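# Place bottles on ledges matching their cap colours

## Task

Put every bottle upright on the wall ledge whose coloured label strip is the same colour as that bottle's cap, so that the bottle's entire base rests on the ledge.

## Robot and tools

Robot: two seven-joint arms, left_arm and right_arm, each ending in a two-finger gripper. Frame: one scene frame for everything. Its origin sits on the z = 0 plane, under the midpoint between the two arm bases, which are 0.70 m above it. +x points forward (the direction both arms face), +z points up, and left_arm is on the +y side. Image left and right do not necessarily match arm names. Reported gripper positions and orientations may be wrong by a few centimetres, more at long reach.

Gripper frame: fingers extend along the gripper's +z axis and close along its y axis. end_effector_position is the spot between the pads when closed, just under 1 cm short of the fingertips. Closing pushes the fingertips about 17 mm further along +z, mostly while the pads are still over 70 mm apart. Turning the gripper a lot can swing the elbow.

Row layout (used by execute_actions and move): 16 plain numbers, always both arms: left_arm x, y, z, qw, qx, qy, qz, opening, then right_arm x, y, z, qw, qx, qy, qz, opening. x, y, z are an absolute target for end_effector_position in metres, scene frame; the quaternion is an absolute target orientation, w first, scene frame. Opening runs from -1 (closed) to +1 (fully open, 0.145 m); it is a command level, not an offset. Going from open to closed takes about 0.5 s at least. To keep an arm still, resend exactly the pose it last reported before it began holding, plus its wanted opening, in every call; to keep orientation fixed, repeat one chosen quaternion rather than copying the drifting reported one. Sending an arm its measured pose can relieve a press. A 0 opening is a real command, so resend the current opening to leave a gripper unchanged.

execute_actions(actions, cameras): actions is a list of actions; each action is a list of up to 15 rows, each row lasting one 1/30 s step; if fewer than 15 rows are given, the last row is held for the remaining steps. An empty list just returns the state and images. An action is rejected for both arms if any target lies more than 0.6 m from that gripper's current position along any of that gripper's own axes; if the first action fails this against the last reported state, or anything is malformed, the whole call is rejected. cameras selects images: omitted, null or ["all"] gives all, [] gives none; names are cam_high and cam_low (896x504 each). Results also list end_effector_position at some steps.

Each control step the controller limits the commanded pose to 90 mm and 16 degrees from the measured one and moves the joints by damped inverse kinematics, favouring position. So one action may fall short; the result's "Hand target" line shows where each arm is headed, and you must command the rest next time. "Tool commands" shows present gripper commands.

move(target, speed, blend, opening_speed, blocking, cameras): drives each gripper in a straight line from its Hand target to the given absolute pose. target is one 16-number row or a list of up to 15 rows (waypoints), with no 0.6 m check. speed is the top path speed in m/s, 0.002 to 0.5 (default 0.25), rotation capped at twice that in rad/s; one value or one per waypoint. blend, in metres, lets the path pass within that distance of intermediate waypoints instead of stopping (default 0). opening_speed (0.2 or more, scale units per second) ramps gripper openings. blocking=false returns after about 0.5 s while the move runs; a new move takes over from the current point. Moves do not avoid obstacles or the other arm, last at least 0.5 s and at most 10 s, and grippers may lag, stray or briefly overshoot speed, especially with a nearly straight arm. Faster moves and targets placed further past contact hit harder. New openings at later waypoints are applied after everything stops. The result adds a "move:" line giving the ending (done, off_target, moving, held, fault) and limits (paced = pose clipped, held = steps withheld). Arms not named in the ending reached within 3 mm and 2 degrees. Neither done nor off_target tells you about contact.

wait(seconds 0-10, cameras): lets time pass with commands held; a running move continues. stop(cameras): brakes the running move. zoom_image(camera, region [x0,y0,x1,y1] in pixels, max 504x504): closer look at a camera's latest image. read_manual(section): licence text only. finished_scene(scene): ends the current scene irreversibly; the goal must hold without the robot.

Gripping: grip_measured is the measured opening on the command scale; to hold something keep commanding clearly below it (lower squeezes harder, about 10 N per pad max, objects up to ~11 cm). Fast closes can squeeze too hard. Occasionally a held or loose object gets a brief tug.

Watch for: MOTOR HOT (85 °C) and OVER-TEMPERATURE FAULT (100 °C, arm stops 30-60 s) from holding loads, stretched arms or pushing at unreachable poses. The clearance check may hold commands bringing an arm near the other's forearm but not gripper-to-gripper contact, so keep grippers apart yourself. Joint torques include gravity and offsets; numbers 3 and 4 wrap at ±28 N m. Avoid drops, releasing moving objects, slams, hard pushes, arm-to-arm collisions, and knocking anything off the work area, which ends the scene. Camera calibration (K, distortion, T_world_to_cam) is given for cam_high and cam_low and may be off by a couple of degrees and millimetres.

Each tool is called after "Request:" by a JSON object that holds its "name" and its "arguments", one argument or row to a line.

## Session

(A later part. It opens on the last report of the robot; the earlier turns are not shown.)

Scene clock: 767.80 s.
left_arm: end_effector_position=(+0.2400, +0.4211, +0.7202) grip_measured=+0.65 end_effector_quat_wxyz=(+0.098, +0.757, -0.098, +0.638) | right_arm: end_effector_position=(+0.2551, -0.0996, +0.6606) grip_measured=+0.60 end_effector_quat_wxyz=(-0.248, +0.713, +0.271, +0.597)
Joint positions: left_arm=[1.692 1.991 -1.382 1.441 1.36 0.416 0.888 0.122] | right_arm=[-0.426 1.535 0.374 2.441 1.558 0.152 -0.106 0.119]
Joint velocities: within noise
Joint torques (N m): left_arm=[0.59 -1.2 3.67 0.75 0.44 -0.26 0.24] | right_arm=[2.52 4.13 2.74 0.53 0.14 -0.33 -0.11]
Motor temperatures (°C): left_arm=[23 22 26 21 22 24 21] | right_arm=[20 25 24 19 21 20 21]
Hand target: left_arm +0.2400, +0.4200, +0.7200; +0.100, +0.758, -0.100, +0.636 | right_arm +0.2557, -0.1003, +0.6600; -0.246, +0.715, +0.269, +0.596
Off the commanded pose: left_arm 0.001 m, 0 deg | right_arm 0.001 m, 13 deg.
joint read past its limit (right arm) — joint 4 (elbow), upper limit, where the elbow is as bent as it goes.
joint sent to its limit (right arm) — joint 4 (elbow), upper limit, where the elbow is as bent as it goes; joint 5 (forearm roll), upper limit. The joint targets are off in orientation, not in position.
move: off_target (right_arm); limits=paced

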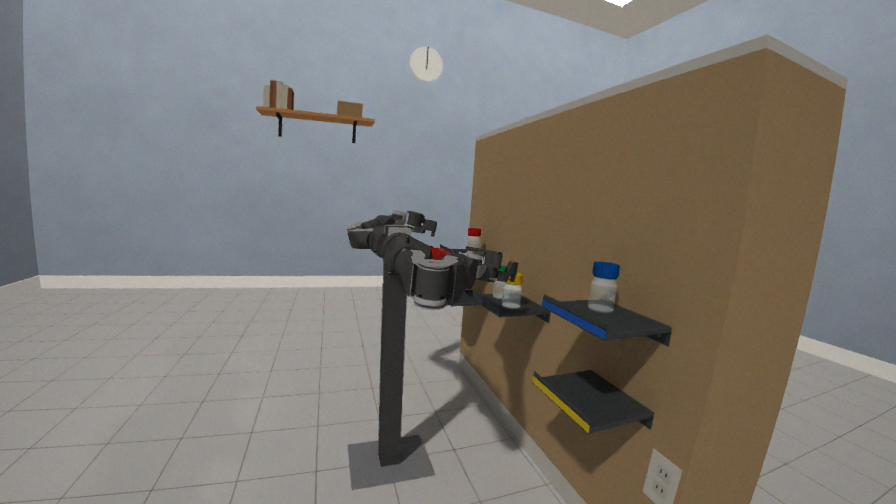

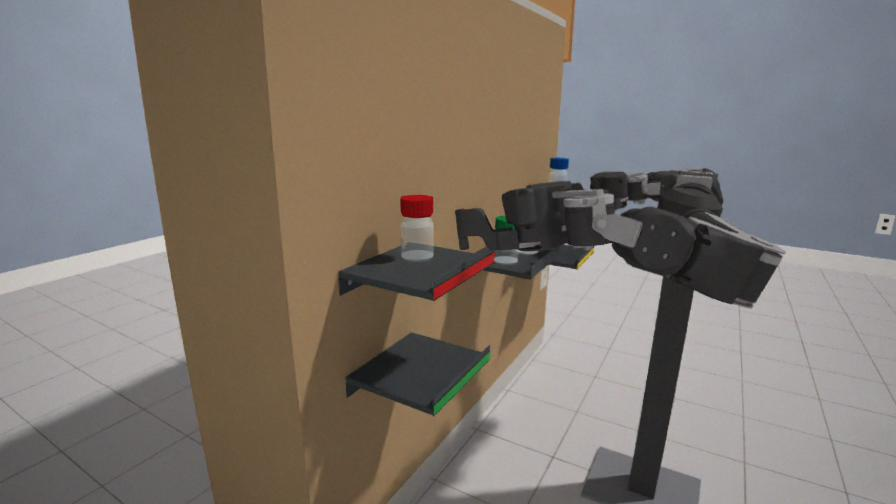

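Request:
{"name": "move", "arguments": {
  "target": [
    [0.24,0.42,0.72,0.1,0.7595,-0.1,0.6373,0.65,0.28,-0.065,0.67,-0.1,0.7595,0.1,0.6373,0.6],
    [0.24,0.42,0.72,0.1,0.7595,-0.1,0.6373,0.65,0.367,-0.038,0.665,-0.1,0.7595,0.1,0.6373,0.6]
  ],
  "speed": 0.12
}}

Request:
{"name": "zoom_image", "arguments": {
  "camera": "cam_high",
  "region": [420, 200, 600, 340]
}}

Request:
{"name": "zoom_image", "arguments": {
  "camera": "cam_low",
  "region": [430, 140, 640, 310]
}}

Scene clock: 783.77 s.
left_arm: end_effector_position=(+0.2400, +0.4211, +0.7202) grip_measured=+0.65 end_effector_quat_wxyz=(+0.098, +0.757, -0.098, +0.638) | right_arm: end_effector_position=(+0.3361, -0.0736, +0.6705) grip_measured=+0.60 end_effector_quat_wxyz=(-0.219, +0.684, +0.294, +0.631)
Joint positions: left_arm=[1.692 1.991 -1.382 1.441 1.36 0.416 0.888 0.122] | right_arm=[-1.311 1.998 1.224 2.093 1.559 -0.027 -0.188 0.119]
Joint velocities: within noise
Joint torques (N m): left_arm=[0.59 -1.17 3.67 0.75 0.44 -0.26 0.24] | right_arm=[4.34 1.02 5.38 0.25 0.04 -0.29 0.14]
Motor temperatures (°C): left_arm=[22 22 27 21 22 24 21] | right_arm=[21 25 24 19 20 20 21]
Hand target: left_arm +0.2400, +0.4200, +0.7200; +0.100, +0.758, -0.100, +0.636 | right_arm +0.3356, -0.0728, +0.6711; -0.220, +0.684, +0.296, +0.630
Off the commanded pose: left_arm 0.001 m, 0 deg | right_arm 0.047 m, 28 deg; orientation clipped.
joint sent to its limit (right arm) — joint 1 (shoulder pitch), lower limit; joint 2 (shoulder roll), upper limit; joint 5 (forearm roll), upper limit. The joint targets are off in position and orientation.
move: off_target (right_arm); limits=paced

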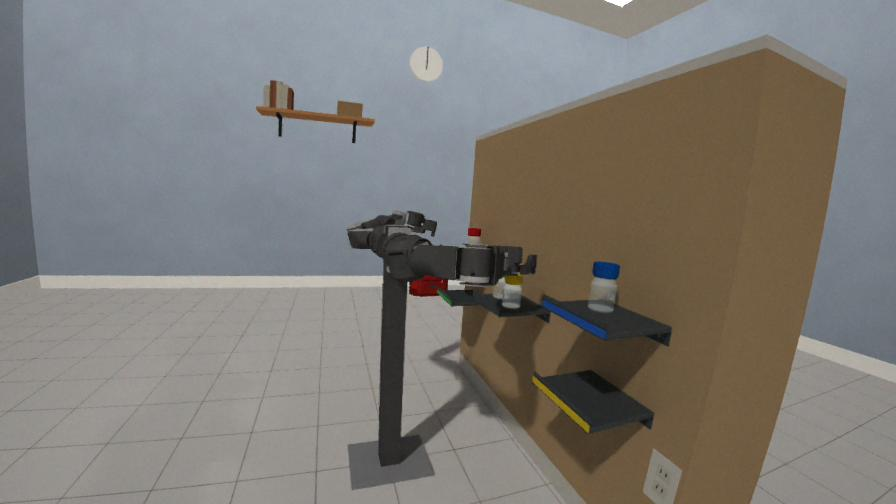

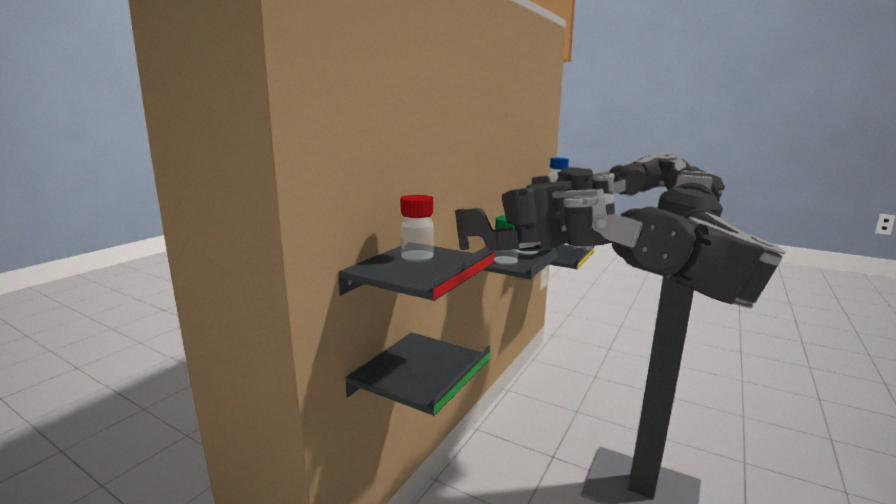

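Scaled by 2.800 from the camera's 896x504 image, which has a finer 1280x720 frame.

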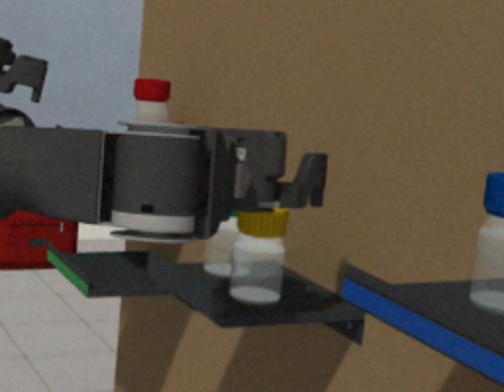

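Scaled by 2.400 from the camera's 896x504 image, which has a finer 1280x720 frame.

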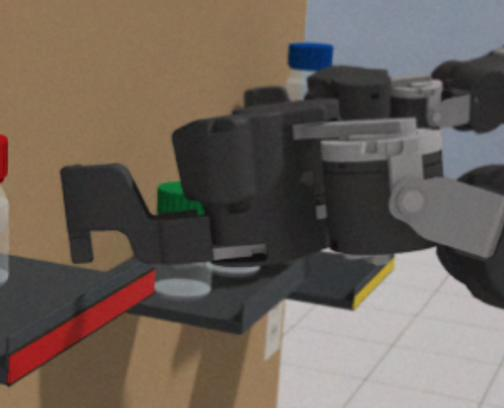

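Request:
{"name": "move", "arguments": {
  "target": [
    [0.24,0.42,0.72,0.1,0.7595,-0.1,0.6373,0.65,0.265,-0.12,0.68,0,0.766,0,0.6428,0.6],
    [0.24,0.42,0.72,0.1,0.7595,-0.1,0.6373,0.65,0.25,-0.18,0.60,0,0.766,0,0.6428,0.6],
    [0.24,0.42,0.72,0.1,0.7595,-0.1,0.6373,0.65,0.25,-0.25,0.50,0.1664,0.74,-0.1983,0.6209,0.6]
  ],
  "speed": 0.15,
  "cameras": []
}}

Request:
{"name": "move", "arguments": {
  "target": [
    [0.24,0.42,0.72,0.1,0.7595,-0.1,0.6373,0.65,0.25,-0.17,0.55,0,0.766,0,0.6428,0.6],
    [0.24,0.42,0.72,0.1,0.7595,-0.1,0.6373,0.65,0.26,-0.08,0.60,0,0.766,0,0.6428,0.6]
  ],
  "speed": 0.12
}}

Scene clock: 805.30 s.
left_arm: end_effector_position=(+0.2400, +0.4211, +0.7202) grip_measured=+0.65 end_effector_quat_wxyz=(+0.098, +0.757, -0.098, +0.638) | right_arm: end_effector_position=(+0.2494, -0.2515, +0.5002) grip_measured=+0.60 end_effector_quat_wxyz=(+0.090, +0.828, -0.142, +0.535)
Joint positions: left_arm=[1.692 1.991 -1.382 1.441 1.36 0.416 0.888 0.122] | right_arm=[-1.311 1.997 0.29 2.309 1.389 -0.781 -1.336 0.119]
Joint velocities: within noise
Joint torques (N m): left_arm=[0.59 -1.2 3.67 0.75 0.44 -0.26 0.24] | right_arm=[2.86 1.28 2.85 1.84 -0.24 -0.17 0.17]
Motor temperatures (°C): left_arm=[22 21 27 21 22 24 21] | right_arm=[21 25 24 19 20 20 21]
Hand target: left_arm +0.2400, +0.4200, +0.7200; +0.100, +0.758, -0.100, +0.636 | right_arm +0.2500, -0.2504, +0.5005; +0.086, +0.828, -0.143, +0.536
Off the commanded pose: left_arm 0.001 m, 0 deg | right_arm 0.002 m, 18 deg; orientation clipped.
joint sent to its limit (right arm) — joint 1 (shoulder pitch), lower limit; joint 2 (shoulder roll), upper limit; joint 6 (wrist pitch), lower limit. The joint targets are off in orientation, not in position.
move: off_target (right_arm); limits=paced
No camera images: "cameras" was empty.

Scene clock: 808.57 s.
left_arm: end_effector_position=(+0.2400, +0.4211, +0.7202) grip_measured=+0.65 end_effector_quat_wxyz=(+0.098, +0.757, -0.098, +0.638) | right_arm: end_effector_position=(+0.2608, -0.0814, +0.5992) grip_measured=+0.60 end_effector_quat_wxyz=(-0.214, +0.715, +0.180, +0.640)
Joint positions: left_arm=[1.692 1.991 -1.382 1.441 1.36 0.416 0.888 0.122] | right_arm=[-1.311 1.998 0.638 2.44 1.204 -0.505 -0.747 0.119]
Joint velocities: within noise
Joint torques (N m): left_arm=[0.59 -1.2 3.67 0.76 0.44 -0.26 0.24] | right_arm=[3.05 0.96 3.59 1.96 -0.2 -0.29 0.2]
Motor temperatures (°C): left_arm=[22 21 27 21 22 24 21] | right_arm=[21 25 24 19 20 20 21]
Hand target: left_arm +0.2400, +0.4200, +0.7200; +0.100, +0.758, -0.100, +0.636 | right_arm +0.2604, -0.0805, +0.5999; -0.217, +0.715, +0.181, +0.640
Off the commanded pose: left_arm 0.001 m, 0 deg | right_arm 0.002 m, 33 deg; orientation clipped.
joint read past its limit (right arm) — joint 2 (shoulder roll), upper limit.
joint sent to its limit (right arm) — joint 1 (shoulder pitch), lower limit; joint 2 (shoulder roll), upper limit; joint 4 (elbow), upper limit, where the elbow is as bent as it goes. The joint targets are off in orientation, not in position.
move: off_target (right_arm); limits=paced

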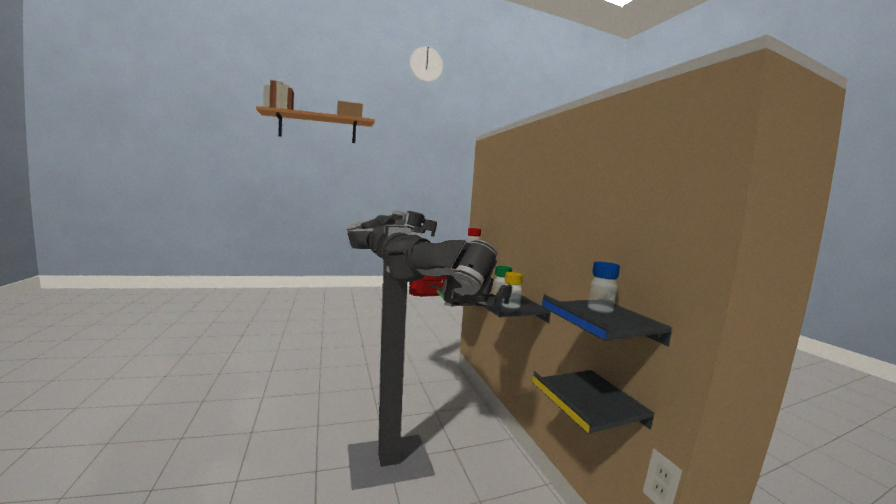

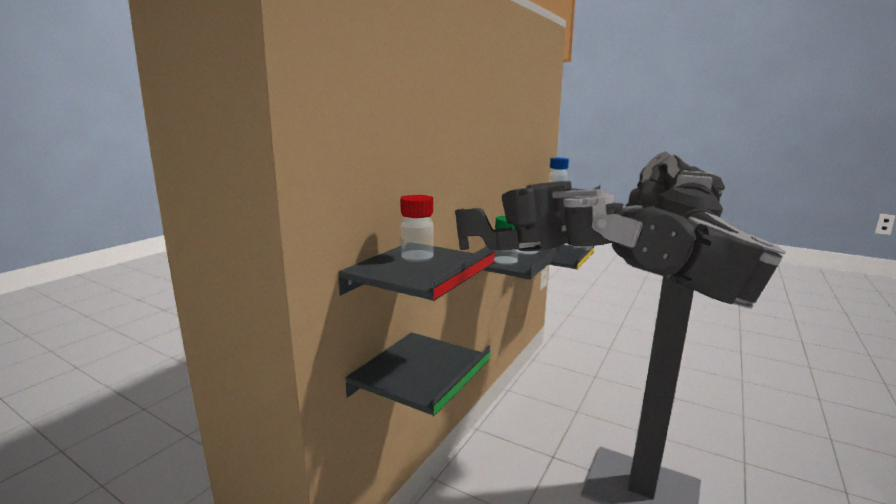

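Request:
{"name": "move", "arguments": {
  "target": [
    [0.24,0.42,0.72,0.1,0.7595,-0.1,0.6373,0.65,0.24,-0.25,0.52,0,0.766,0,0.6428,0.6],
    [0.24,0.42,0.72,0.1,0.7595,-0.1,0.6373,0.65,0.22,-0.42,0.48,0,0.766,0,0.6428,0.6],
    [0.24,0.42,0.72,0.1,0.7595,-0.1,0.6373,0.65,0.22,-0.42,0.40,0,0.766,0,0.6428,0.6]
  ],
  "speed": 0.15
}}

Scene clock: 824.03 s.
left_arm: end_effector_position=(+0.2400, +0.4210, +0.7202) grip_measured=+0.65 end_effector_quat_wxyz=(+0.098, +0.757, -0.098, +0.638) | right_arm: end_effector_position=(+0.2198, -0.4209, +0.3994) grip_measured=+0.60 end_effector_quat_wxyz=(+0.001, +0.767, -0.004, +0.642)
Joint positions: left_arm=[1.692 1.991 -1.382 1.441 1.36 0.416 0.888 0.122] | right_arm=[-0.498 0.977 -0.127 0.999 1.282 -0.685 0.523 0.119]
Joint velocities: within noise
Joint torques (N m): left_arm=[0.59 -1.17 3.67 0.75 0.44 -0.26 0.24] | right_arm=[0.67 7.61 2.62 1.03 0.25 -0.47 0.18]
Motor temperatures (°C): left_arm=[22 21 27 21 22 24 21] | right_arm=[21 24 24 19 20 20 21]
Hand target: left_arm +0.2400, +0.4199, +0.7200; +0.100, +0.758, -0.100, +0.636 | right_arm +0.2201, -0.4200, +0.4001; +0.000, +0.766, +0.000, +0.643
Off the commanded pose: left_arm 0.001 m, 0 deg | right_arm 0.001 m, 0 deg.
move: done

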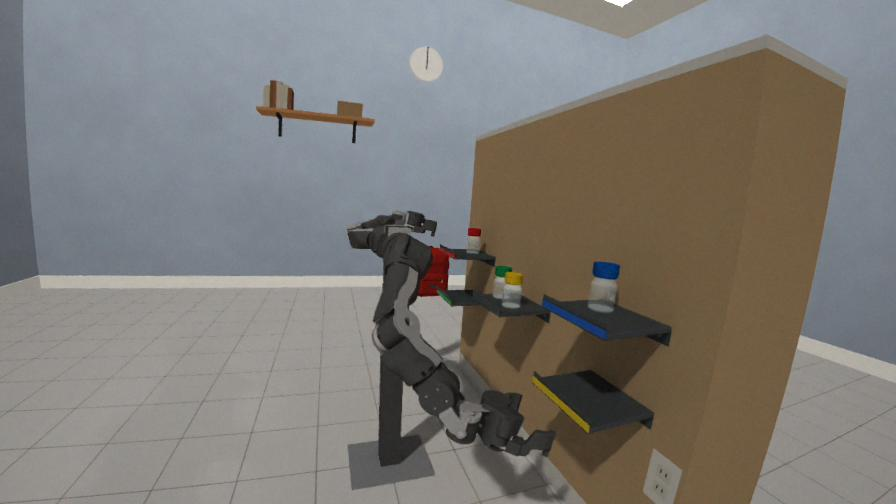

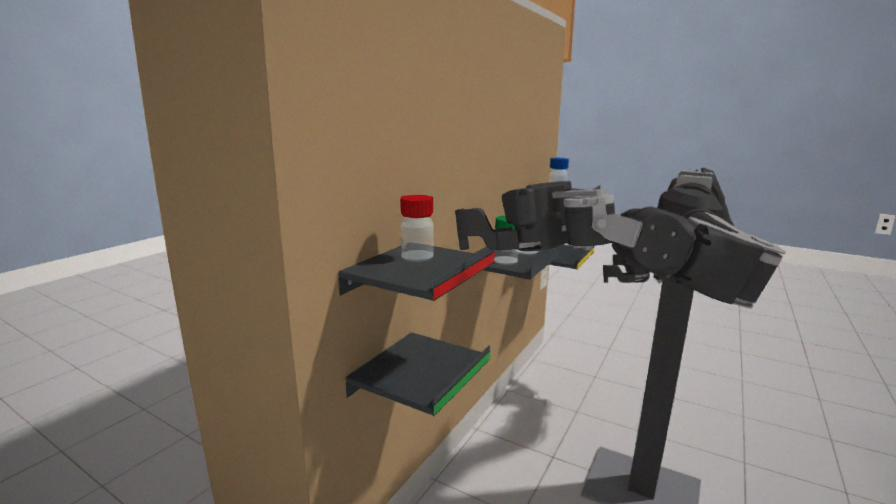

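Request:
{"name": "move", "arguments": {
  "target": [
    [0.24,0.42,0.72,0.1,0.7595,-0.1,0.6373,0.65,0.25,-0.27,0.40,0,0.766,0,0.6428,0.6],
    [0.24,0.42,0.72,0.1,0.7595,-0.1,0.6373,0.65,0.26,-0.16,0.48,-0.1,0.7595,0.1,0.6373,0.6]
  ],
  "speed": 0.15,
  "cameras": []
}}

Request:
{"name": "move", "arguments": {
  "target": [
    [0.24,0.42,0.72,0.1,0.7595,-0.1,0.6373,0.65,0.255,-0.1,0.60,-0.1664,0.74,0.1983,0.6209,0.6]
  ],
  "speed": 0.12
}}

Scene clock: 834.63 s.
left_arm: end_effector_position=(+0.2400, +0.4210, +0.7202) grip_measured=+0.65 end_effector_quat_wxyz=(+0.098, +0.757, -0.098, +0.638) | right_arm: end_effector_position=(+0.2606, -0.1595, +0.4822) grip_measured=+0.60 end_effector_quat_wxyz=(-0.102, +0.756, +0.100, +0.639)
Joint positions: left_arm=[1.692 1.991 -1.382 1.441 1.36 0.416 0.888 0.122] | right_arm=[-0.456 0.907 -0.344 2.073 0.655 -0.166 -0.323 0.119]
Joint velocities: within noise
Joint torques (N m): left_arm=[0.59 -1.17 3.69 0.75 0.44 -0.27 0.24] | right_arm=[0.96 3.1 1.65 3.14 -0.11 -0.3 -0.09]
Motor temperatures (°C): left_arm=[22 21 27 21 22 24 21] | right_arm=[21 25 24 19 20 20 21]
Hand target: left_arm +0.2400, +0.4199, +0.7200; +0.100, +0.758, -0.100, +0.636 | right_arm +0.2600, -0.1601, +0.4800; -0.100, +0.758, +0.100, +0.636
Off the commanded pose: left_arm 0.001 m, 0 deg | right_arm 0.002 m, 1 deg.
move: done
No camera images: "cameras" was empty.

Scene clock: 836.27 s.
left_arm: end_effector_position=(+0.2400, +0.4210, +0.7202) grip_measured=+0.65 end_effector_quat_wxyz=(+0.098, +0.757, -0.098, +0.638) | right_arm: end_effector_position=(+0.2555, -0.1001, +0.5986) grip_measured=+0.60 end_effector_quat_wxyz=(-0.200, +0.718, +0.218, +0.630)
Joint positions: left_arm=[1.692 1.991 -1.382 1.441 1.36 0.416 0.888 0.122] | right_arm=[-0.21 1.171 -0.228 2.442 1.026 0.148 -0.269 0.119]
Joint velocities: within noise
Joint torques (N m): left_arm=[0.59 -1.17 3.69 0.76 0.44 -0.27 0.24] | right_arm=[1.86 4.31 3.51 2.41 0.04 -0.54 0.17]
Motor temperatures (°C): left_arm=[22 21 27 21 22 24 21] | right_arm=[21 25 24 19 20 20 21]
Hand target: left_arm +0.2400, +0.4199, +0.7200; +0.100, +0.758, -0.100, +0.636 | right_arm +0.2557, -0.1001, +0.5997; -0.201, +0.716, +0.218, +0.631
Off the commanded pose: left_arm 0.001 m, 0 deg | right_arm 0.001 m, 5 deg.
joint read past its limit (right arm) — joint 4 (elbow), upper limit, where the elbow is as bent as it goes.
joint sent to its limit (right arm) — joint 4 (elbow), upper limit, where the elbow is as bent as it goes. The joint targets are off in orientation, not in position.
move: off_target (right_arm)

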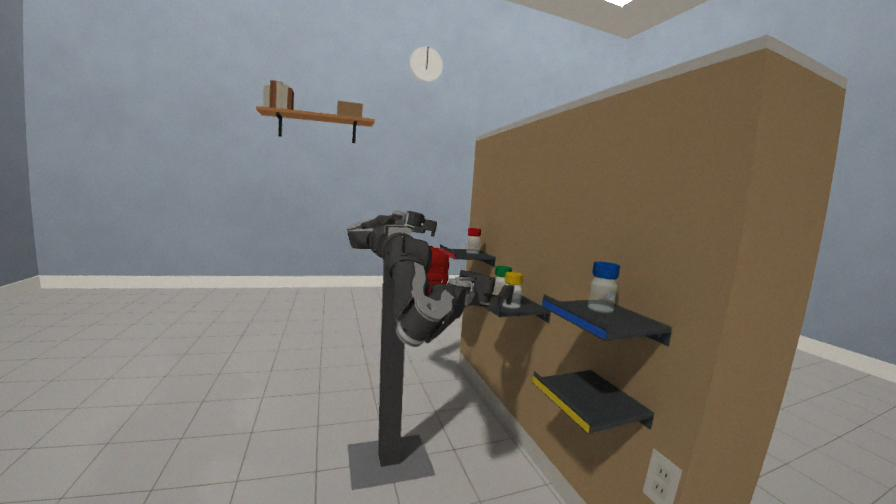

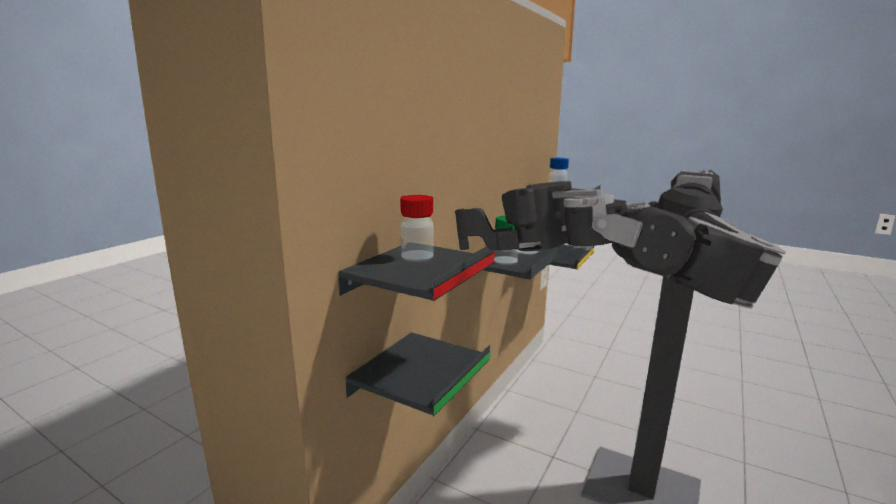

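Request:
{"name": "move", "arguments": {
  "target": [
    [0.24,0.42,0.72,0.1,0.7595,-0.1,0.6373,0.65,0.312,-0.068,0.607,-0.1664,0.74,0.1983,0.6209,0.6]
  ],
  "speed": 0.08
}}

Request:
{"name": "zoom_image", "arguments": {
  "camera": "cam_high",
  "region": [420, 200, 600, 340]
}}

Request:
{"name": "zoom_image", "arguments": {
  "camera": "cam_low",
  "region": [430, 140, 640, 310]
}}

Scene clock: 845.53 s.
left_arm: end_effector_position=(+0.2400, +0.4210, +0.7202) grip_measured=+0.65 end_effector_quat_wxyz=(+0.098, +0.757, -0.098, +0.638) | right_arm: end_effector_position=(+0.3120, -0.0678, +0.6093) grip_measured=+0.60 end_effector_quat_wxyz=(-0.168, +0.737, +0.199, +0.624)
Joint positions: left_arm=[1.692 1.991 -1.382 1.441 1.36 0.416 0.888 0.122] | right_arm=[0.366 0.784 -0.555 2.274 1.03 0.556 -0.448 0.119]
Joint velocities: within noise
Joint torques (N m): left_arm=[0.59 -1.17 3.69 0.76 0.44 -0.26 0.24] | right_arm=[3.31 1.96 2.17 2.39 -0.07 -0.29 -0.14]
Motor temperatures (°C): left_arm=[22 21 27 21 22 24 21] | right_arm=[21 25 24 19 20 20 21]
Hand target: left_arm +0.2400, +0.4199, +0.7200; +0.100, +0.758, -0.100, +0.636 | right_arm +0.3120, -0.0680, +0.6070; -0.166, +0.740, +0.198, +0.621
Off the commanded pose: left_arm 0.001 m, 0 deg | right_arm 0.002 m, 1 deg.
move: done

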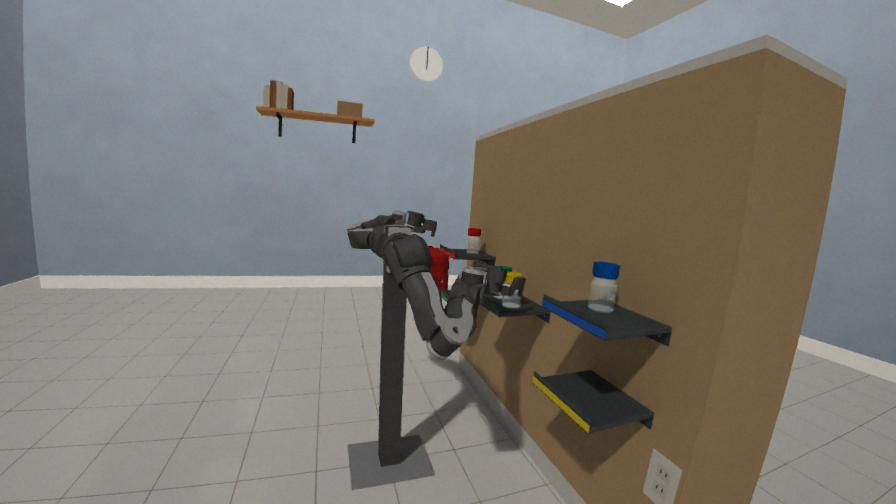

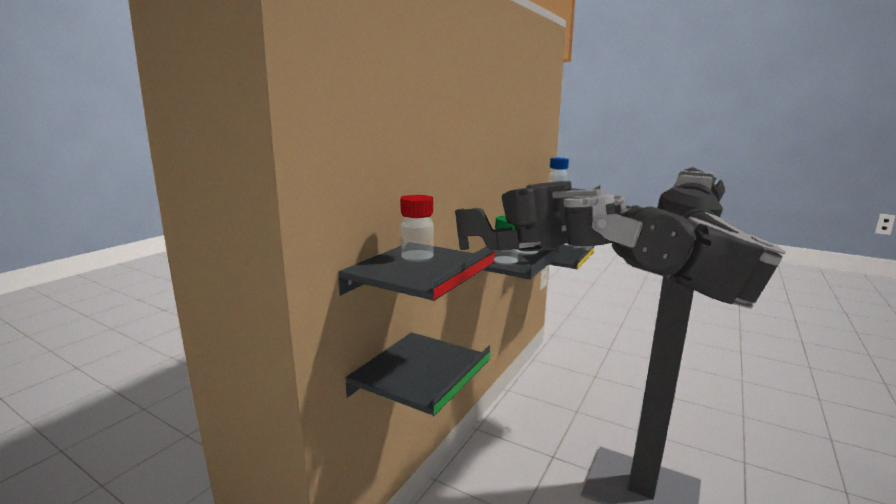

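Scaled by 2.800 from the camera's 896x504 image, which has a finer 1280x720 frame.

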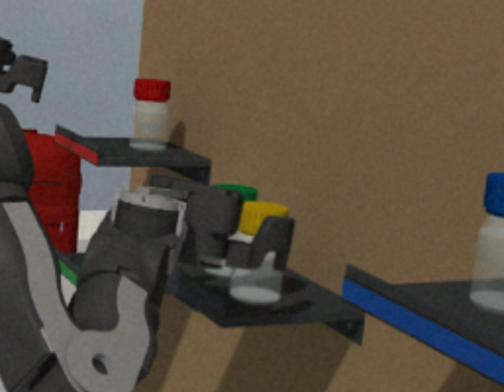

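Scaled by 2.400 from the camera's 896x504 image, which has a finer 1280x720 frame.

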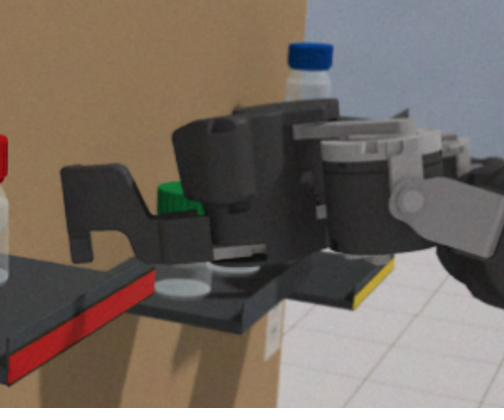

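Request:
{"name": "move", "arguments": {
  "target": [
    [0.22,0.42,0.60,0.1,0.7595,-0.1,0.6373,0.6,0.312,-0.068,0.607,-0.1664,0.74,0.1983,0.6209,0.6],
    [0.22,0.42,0.40,0,0.766,0,0.6428,0.6,0.312,-0.068,0.607,-0.1664,0.74,0.1983,0.6209,0.6]
  ],
  "speed": 0.15
}}

Request:
{"name": "zoom_image", "arguments": {
  "camera": "cam_low",
  "region": [430, 140, 640, 310]
}}

Scene clock: 859.33 s.
left_arm: end_effector_position=(+0.2199, +0.4201, +0.3998) grip_measured=+0.60 end_effector_quat_wxyz=(-0.001, +0.766, +0.001, +0.643) | right_arm: end_effector_position=(+0.3120, -0.0678, +0.6093) grip_measured=+0.60 end_effector_quat_wxyz=(-0.168, +0.737, +0.199, +0.624)
Joint positions: left_arm=[-0.452 1.073 -0.351 1 1.445 -0.788 0.497 0.119] | right_arm=[0.366 0.784 -0.555 2.274 1.03 0.556 -0.448 0.119]
Joint velocities: within noise
Joint torques (N m): left_arm=[1.33 7.74 1.78 0.55 0.28 -0.51 0.2] | right_arm=[3.26 1.96 2.19 2.45 -0.1 -0.26 -0.15]
Motor temperatures (°C): left_arm=[22 22 27 21 22 24 21] | right_arm=[21 25 24 19 20 20 21]
Hand target: left_arm +0.2200, +0.4199, +0.4000; +0.000, +0.766, +0.000, +0.643 | right_arm +0.3120, -0.0680, +0.6071; -0.166, +0.740, +0.198, +0.621
Off the commanded pose: left_arm 0.000 m, 0 deg | right_arm 0.002 m, 1 deg.
joint read past its limit (left arm) — joint 6 (wrist pitch), lower limit.
move: done; limits=paced

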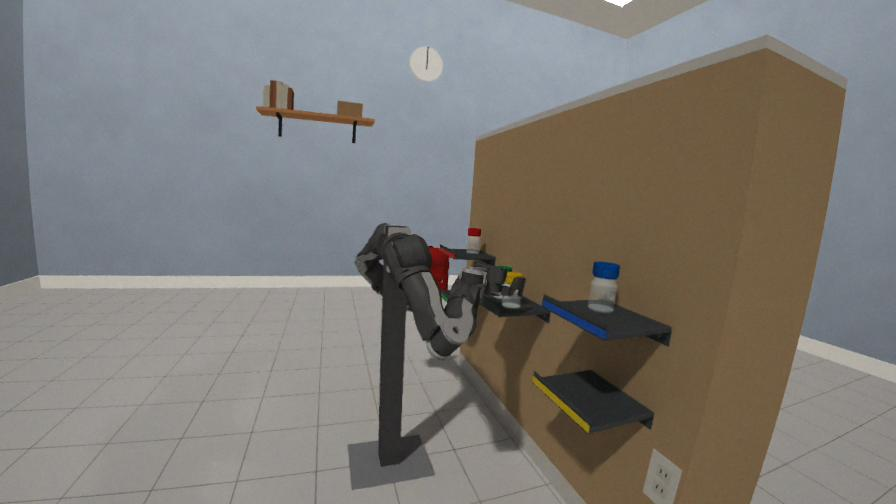

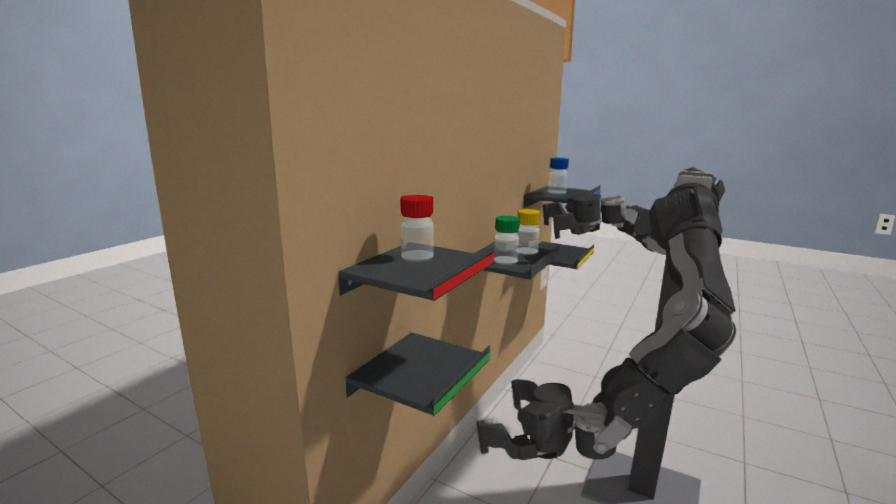

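Scaled by 2.400 from the camera's 896x504 image, which has a finer 1280x720 frame.

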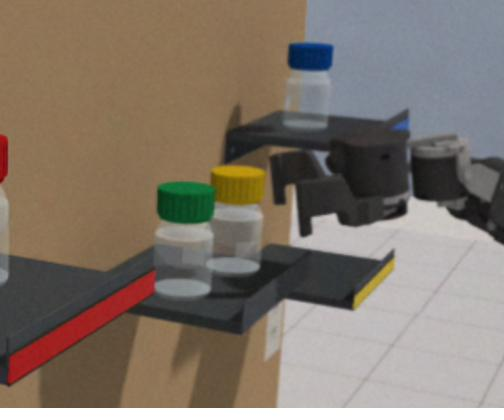

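Request:
{"name": "move", "arguments": {
  "target": [
    [0.22,0.42,0.40,0,0.766,0,0.6428,0.6,0.312,-0.074,0.607,-0.1664,0.74,0.1983,0.6209,0.6],
    [0.22,0.42,0.40,0,0.766,0,0.6428,0.6,0.372,-0.040,0.603,-0.1664,0.74,0.1983,0.6209,0.6],
    [0.22,0.42,0.40,0,0.766,0,0.6428,0.6,0.372,-0.040,0.589,-0.1664,0.74,0.1983,0.6209,0.6]
  ],
  "speed": 0.05
}}

Request:
{"name": "zoom_image", "arguments": {
  "camera": "cam_low",
  "region": [430, 140, 640, 310]
}}

Request:
{"name": "zoom_image", "arguments": {
  "camera": "cam_high",
  "region": [440, 220, 580, 330]
}}

Scene clock: 888.40 s.
left_arm: end_effector_position=(+0.2199, +0.4201, +0.3998) grip_measured=+0.60 end_effector_quat_wxyz=(-0.001, +0.766, +0.001, +0.643) | right_arm: end_effector_position=(+0.3725, -0.0410, +0.5903) grip_measured=+0.60 end_effector_quat_wxyz=(-0.165, +0.740, +0.197, +0.622)
Joint positions: left_arm=[-0.452 1.073 -0.351 1 1.445 -0.788 0.497 0.119] | right_arm=[0.59 0.588 -0.734 1.932 0.932 0.512 -0.378 0.119]
Joint velocities: within noise
Joint torques (N m): left_arm=[1.17 7.74 1.77 0.55 0.28 -0.51 0.2] | right_arm=[4.97 0.83 2.47 2.51 -0.16 -0.53 0.17]
Motor temperatures (°C): left_arm=[22 25 26 21 22 24 21] | right_arm=[21 24 23 19 20 20 21]
Hand target: left_arm +0.2200, +0.4199, +0.4000; +0.000, +0.766, +0.000, +0.643 | right_arm +0.3720, -0.0400, +0.5890; -0.166, +0.740, +0.198, +0.621
Off the commanded pose: left_arm 0.000 m, 0 deg | right_arm 0.002 m, 0 deg.
joint read past its limit (left arm) — joint 6 (wrist pitch), lower limit.
move: done

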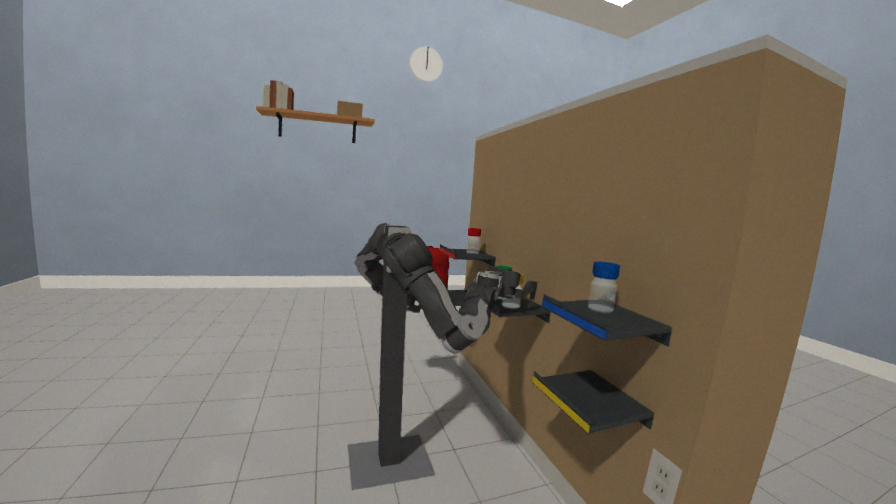

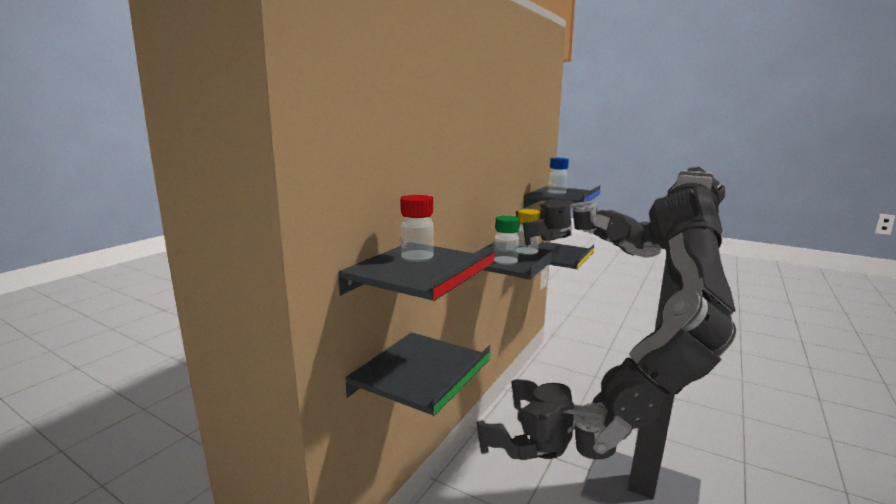

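Scaled by 2.400 from the camera's 896x504 image, which has a finer 1280x720 frame.

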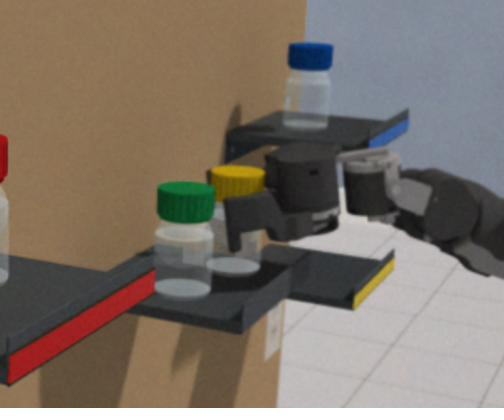

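Scaled by 3.600 from the camera's 896x504 image, which has a finer 1280x720 frame.

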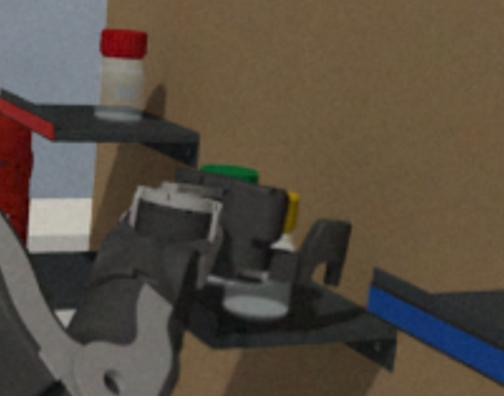

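Request:
{"name": "move", "arguments": {
  "target": [
    [0.22,0.42,0.40,0,0.766,0,0.6428,0.6,0.372,-0.040,0.589,-0.1664,0.74,0.1983,0.6209,-0.7]
  ],
  "speed": 0.05,
  "opening_speed": 1.0
}}

Request:
{"name": "zoom_image", "arguments": {
  "camera": "cam_low",
  "region": [430, 140, 640, 310]
}}

Scene clock: 902.33 s.
left_arm: end_effector_position=(+0.2199, +0.4201, +0.3998) grip_measured=+0.60 end_effector_quat_wxyz=(-0.001, +0.766, +0.001, +0.643) | right_arm: end_effector_position=(+0.3724, -0.0407, +0.5904) grip_measured=-0.38 end_effector_quat_wxyz=(-0.165, +0.740, +0.197, +0.622)
Joint positions: left_arm=[-0.452 1.073 -0.351 1 1.445 -0.788 0.497 0.119] | right_arm=[0.59 0.588 -0.734 1.932 0.931 0.511 -0.377 0.047]
Joint velocities: within noise
Joint torques (N m): left_arm=[1.2 7.74 1.78 0.55 0.28 -0.51 0.2] | right_arm=[4.92 0.91 2.52 2.56 -0.11 -0.53 0.13]
Motor temperatures (°C): left_arm=[21 26 25 20 22 24 21] | right_arm=[22 24 23 19 20 20 21]
Hand target: left_arm +0.2200, +0.4199, +0.4000; +0.000, +0.766, +0.000, +0.643 | right_arm +0.3719, -0.0399, +0.5889; -0.166, +0.740, +0.198, +0.621
Off the commanded pose: left_arm 0.000 m, 0 deg | right_arm 0.002 m, 0 deg.
joint read past its limit (left arm) — joint 6 (wrist pitch), lower limit.
move: done

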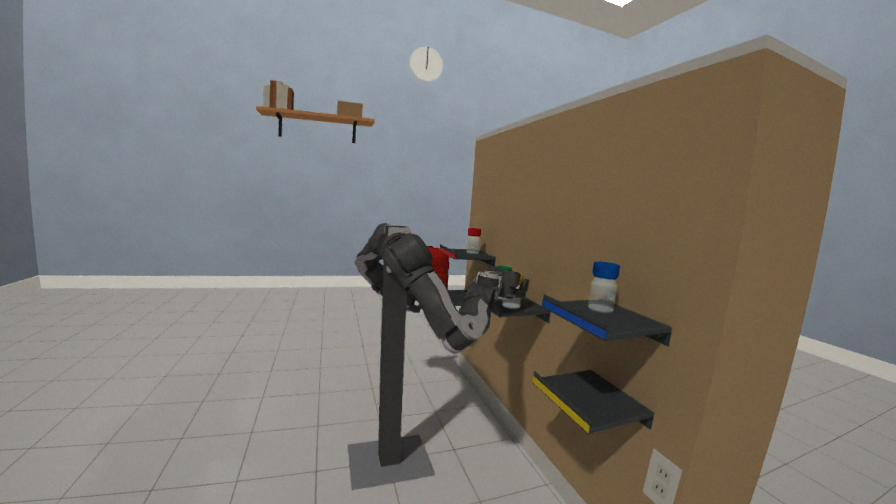

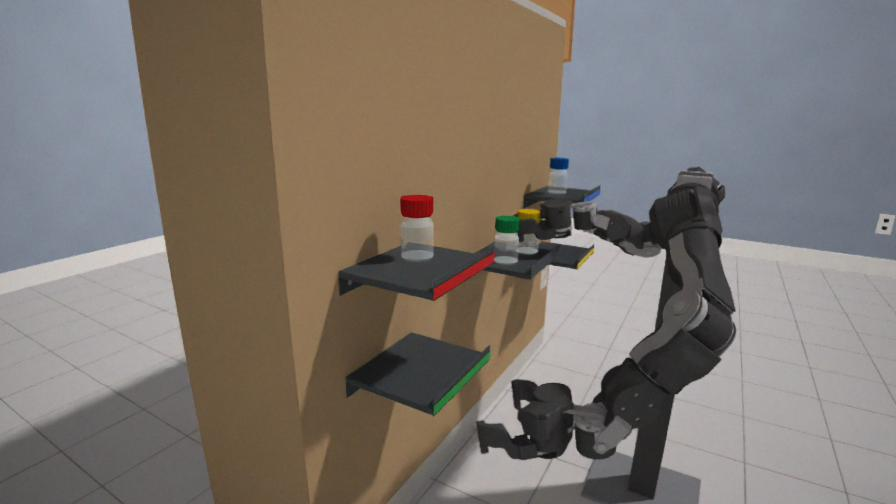

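Scaled by 2.400 from the camera's 896x504 image, which has a finer 1280x720 frame.

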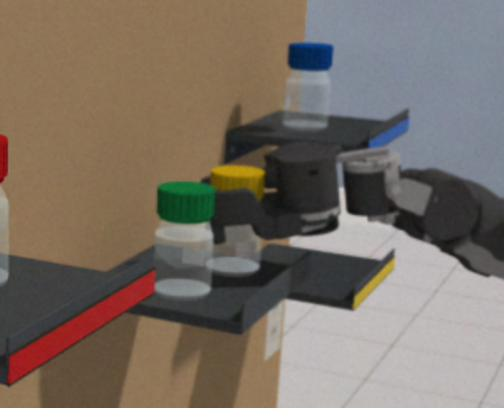

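Request:
{"name": "move", "arguments": {
  "target": [
    [0.22,0.42,0.40,0,0.766,0,0.6428,0.6,0.372,-0.040,0.633,-0.1664,0.74,0.1983,0.6209,-0.7],
    [0.22,0.42,0.40,0,0.766,0,0.6428,0.6,0.255,-0.11,0.625,-0.1664,0.74,0.1983,0.6209,-0.7]
  ],
  "speed": 0.08
}}

Request:
{"name": "move", "arguments": {
  "target": [
    [0.22,0.42,0.40,0,0.766,0,0.6428,0.6,0.25,-0.17,0.56,-0.1,0.7595,0.1,0.6373,-0.7],
    [0.22,0.42,0.40,0,0.766,0,0.6428,0.6,0.25,-0.25,0.525,0.1664,0.74,-0.1983,0.6209,-0.7]
  ],
  "speed": 0.1
}}

Scene clock: 916.00 s.
left_arm: end_effector_position=(+0.2199, +0.4201, +0.3998) grip_measured=+0.60 end_effector_quat_wxyz=(-0.001, +0.766, +0.001, +0.643) | right_arm: end_effector_position=(+0.2556, -0.1102, +0.6214) grip_measured=-0.38 end_effector_quat_wxyz=(-0.223, +0.719, +0.238, +0.614)
Joint positions: left_arm=[-0.452 1.073 -0.351 1 1.445 -0.788 0.497 0.119] | right_arm=[-0.299 1.072 0.126 2.44 1.141 0.376 -0.051 0.047]
Joint velocities: within noise
Joint torques (N m): left_arm=[1.2 7.74 1.78 0.55 0.28 -0.51 0.2] | right_arm=[1.86 3.2 4.04 2.32 0.06 -0.73 0.18]
Motor temperatures (°C): left_arm=[21 26 25 20 22 24 21] | right_arm=[22 24 24 20 20 20 21]
Hand target: left_arm +0.2200, +0.4199, +0.4000; +0.000, +0.766, +0.000, +0.643 | right_arm +0.2558, -0.1102, +0.6246; -0.224, +0.713, +0.238, +0.620
Off the commanded pose: left_arm 0.000 m, 0 deg | right_arm 0.004 m, 8 deg.
joint read past its limit (left arm) — joint 6 (wrist pitch), lower limit.
joint sent to its limit (right arm) — joint 4 (elbow), upper limit, where the elbow is as bent as it goes. The joint targets are off in orientation, not in position.
move: off_target (right_arm)

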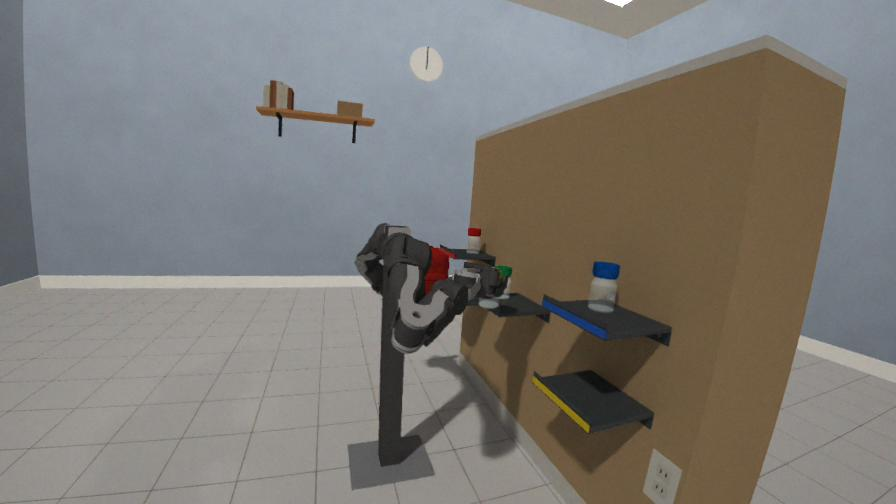

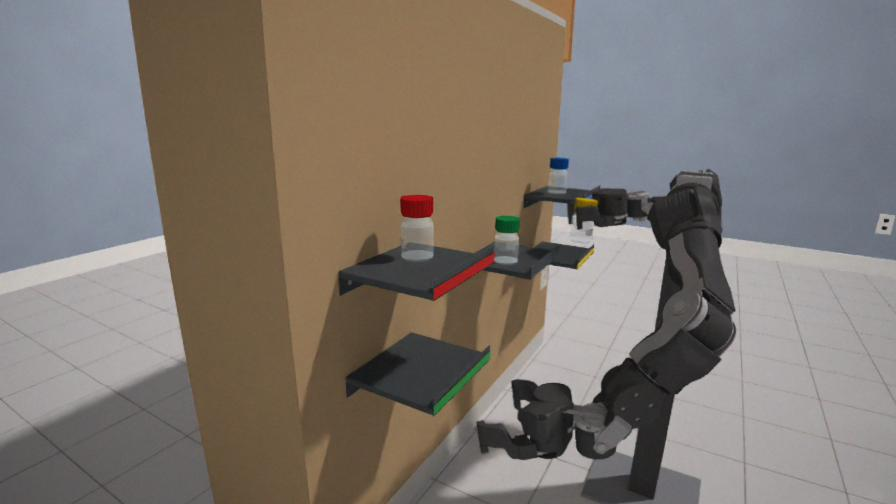

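Scene clock: 922.33 s.
left_arm: end_effector_position=(+0.2199, +0.4201, +0.3998) grip_measured=+0.60 end_effector_quat_wxyz=(-0.001, +0.766, +0.001, +0.643) | right_arm: end_effector_position=(+0.2500, -0.2496, +0.5245) grip_measured=-0.38 end_effector_quat_wxyz=(+0.163, +0.741, -0.198, +0.620)
Joint positions: left_arm=[-0.452 1.073 -0.351 1 1.445 -0.788 0.497 0.119] | right_arm=[-0.471 0.157 0.027 2.282 0.267 0.379 -0.637 0.047]
Joint velocities: within noise
Joint torques (N m): left_arm=[1.2 7.77 1.77 0.57 0.28 -0.51 0.2] | right_arm=[1.09 0.62 -0.03 4 -0.42 -0.42 -0.13]
Motor temperatures (°C): left_arm=[21 26 25 20 22 24 21] | right_arm=[21 24 23 20 20 20 21]
Hand target: left_arm +0.2200, +0.4199, +0.4000; +0.000, +0.766, +0.000, +0.643 | right_arm +0.2500, -0.2501, +0.5250; +0.166, +0.740, -0.198, +0.621
Off the commanded pose: left_arm 0.000 m, 0 deg | right_arm 0.001 m, 0 deg.
joint read past its limit (left arm) — joint 6 (wrist pitch), lower limit.
move: done

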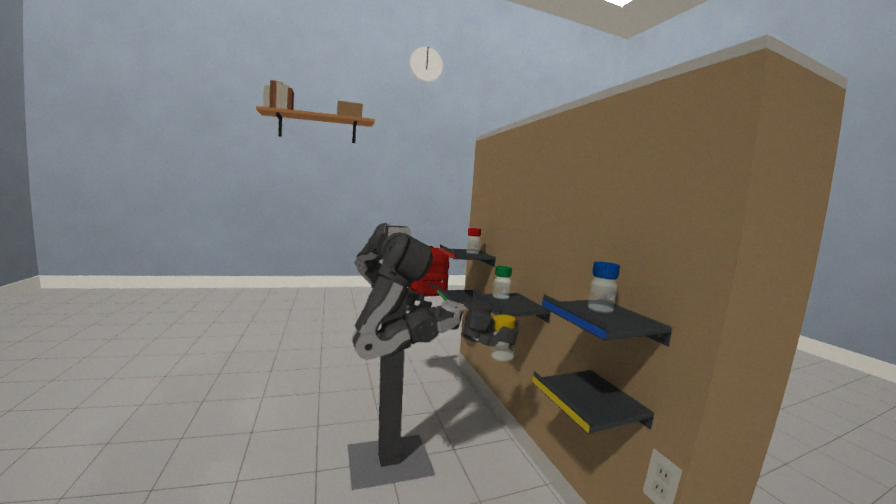

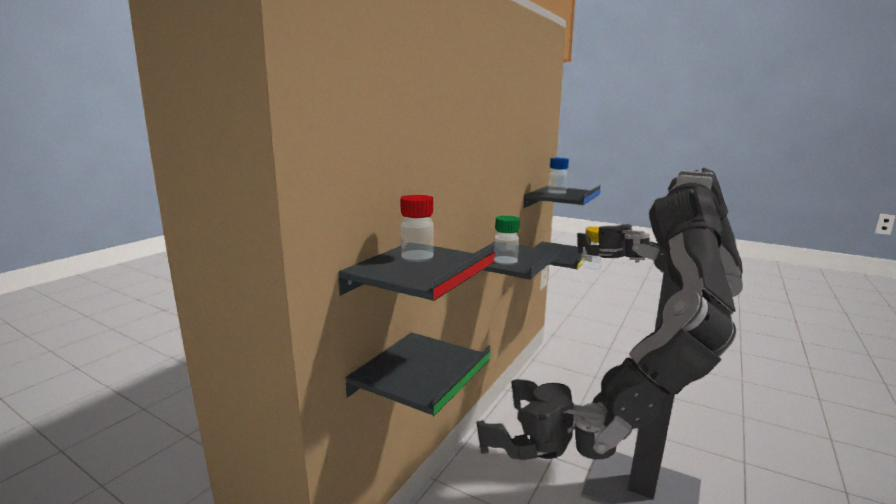

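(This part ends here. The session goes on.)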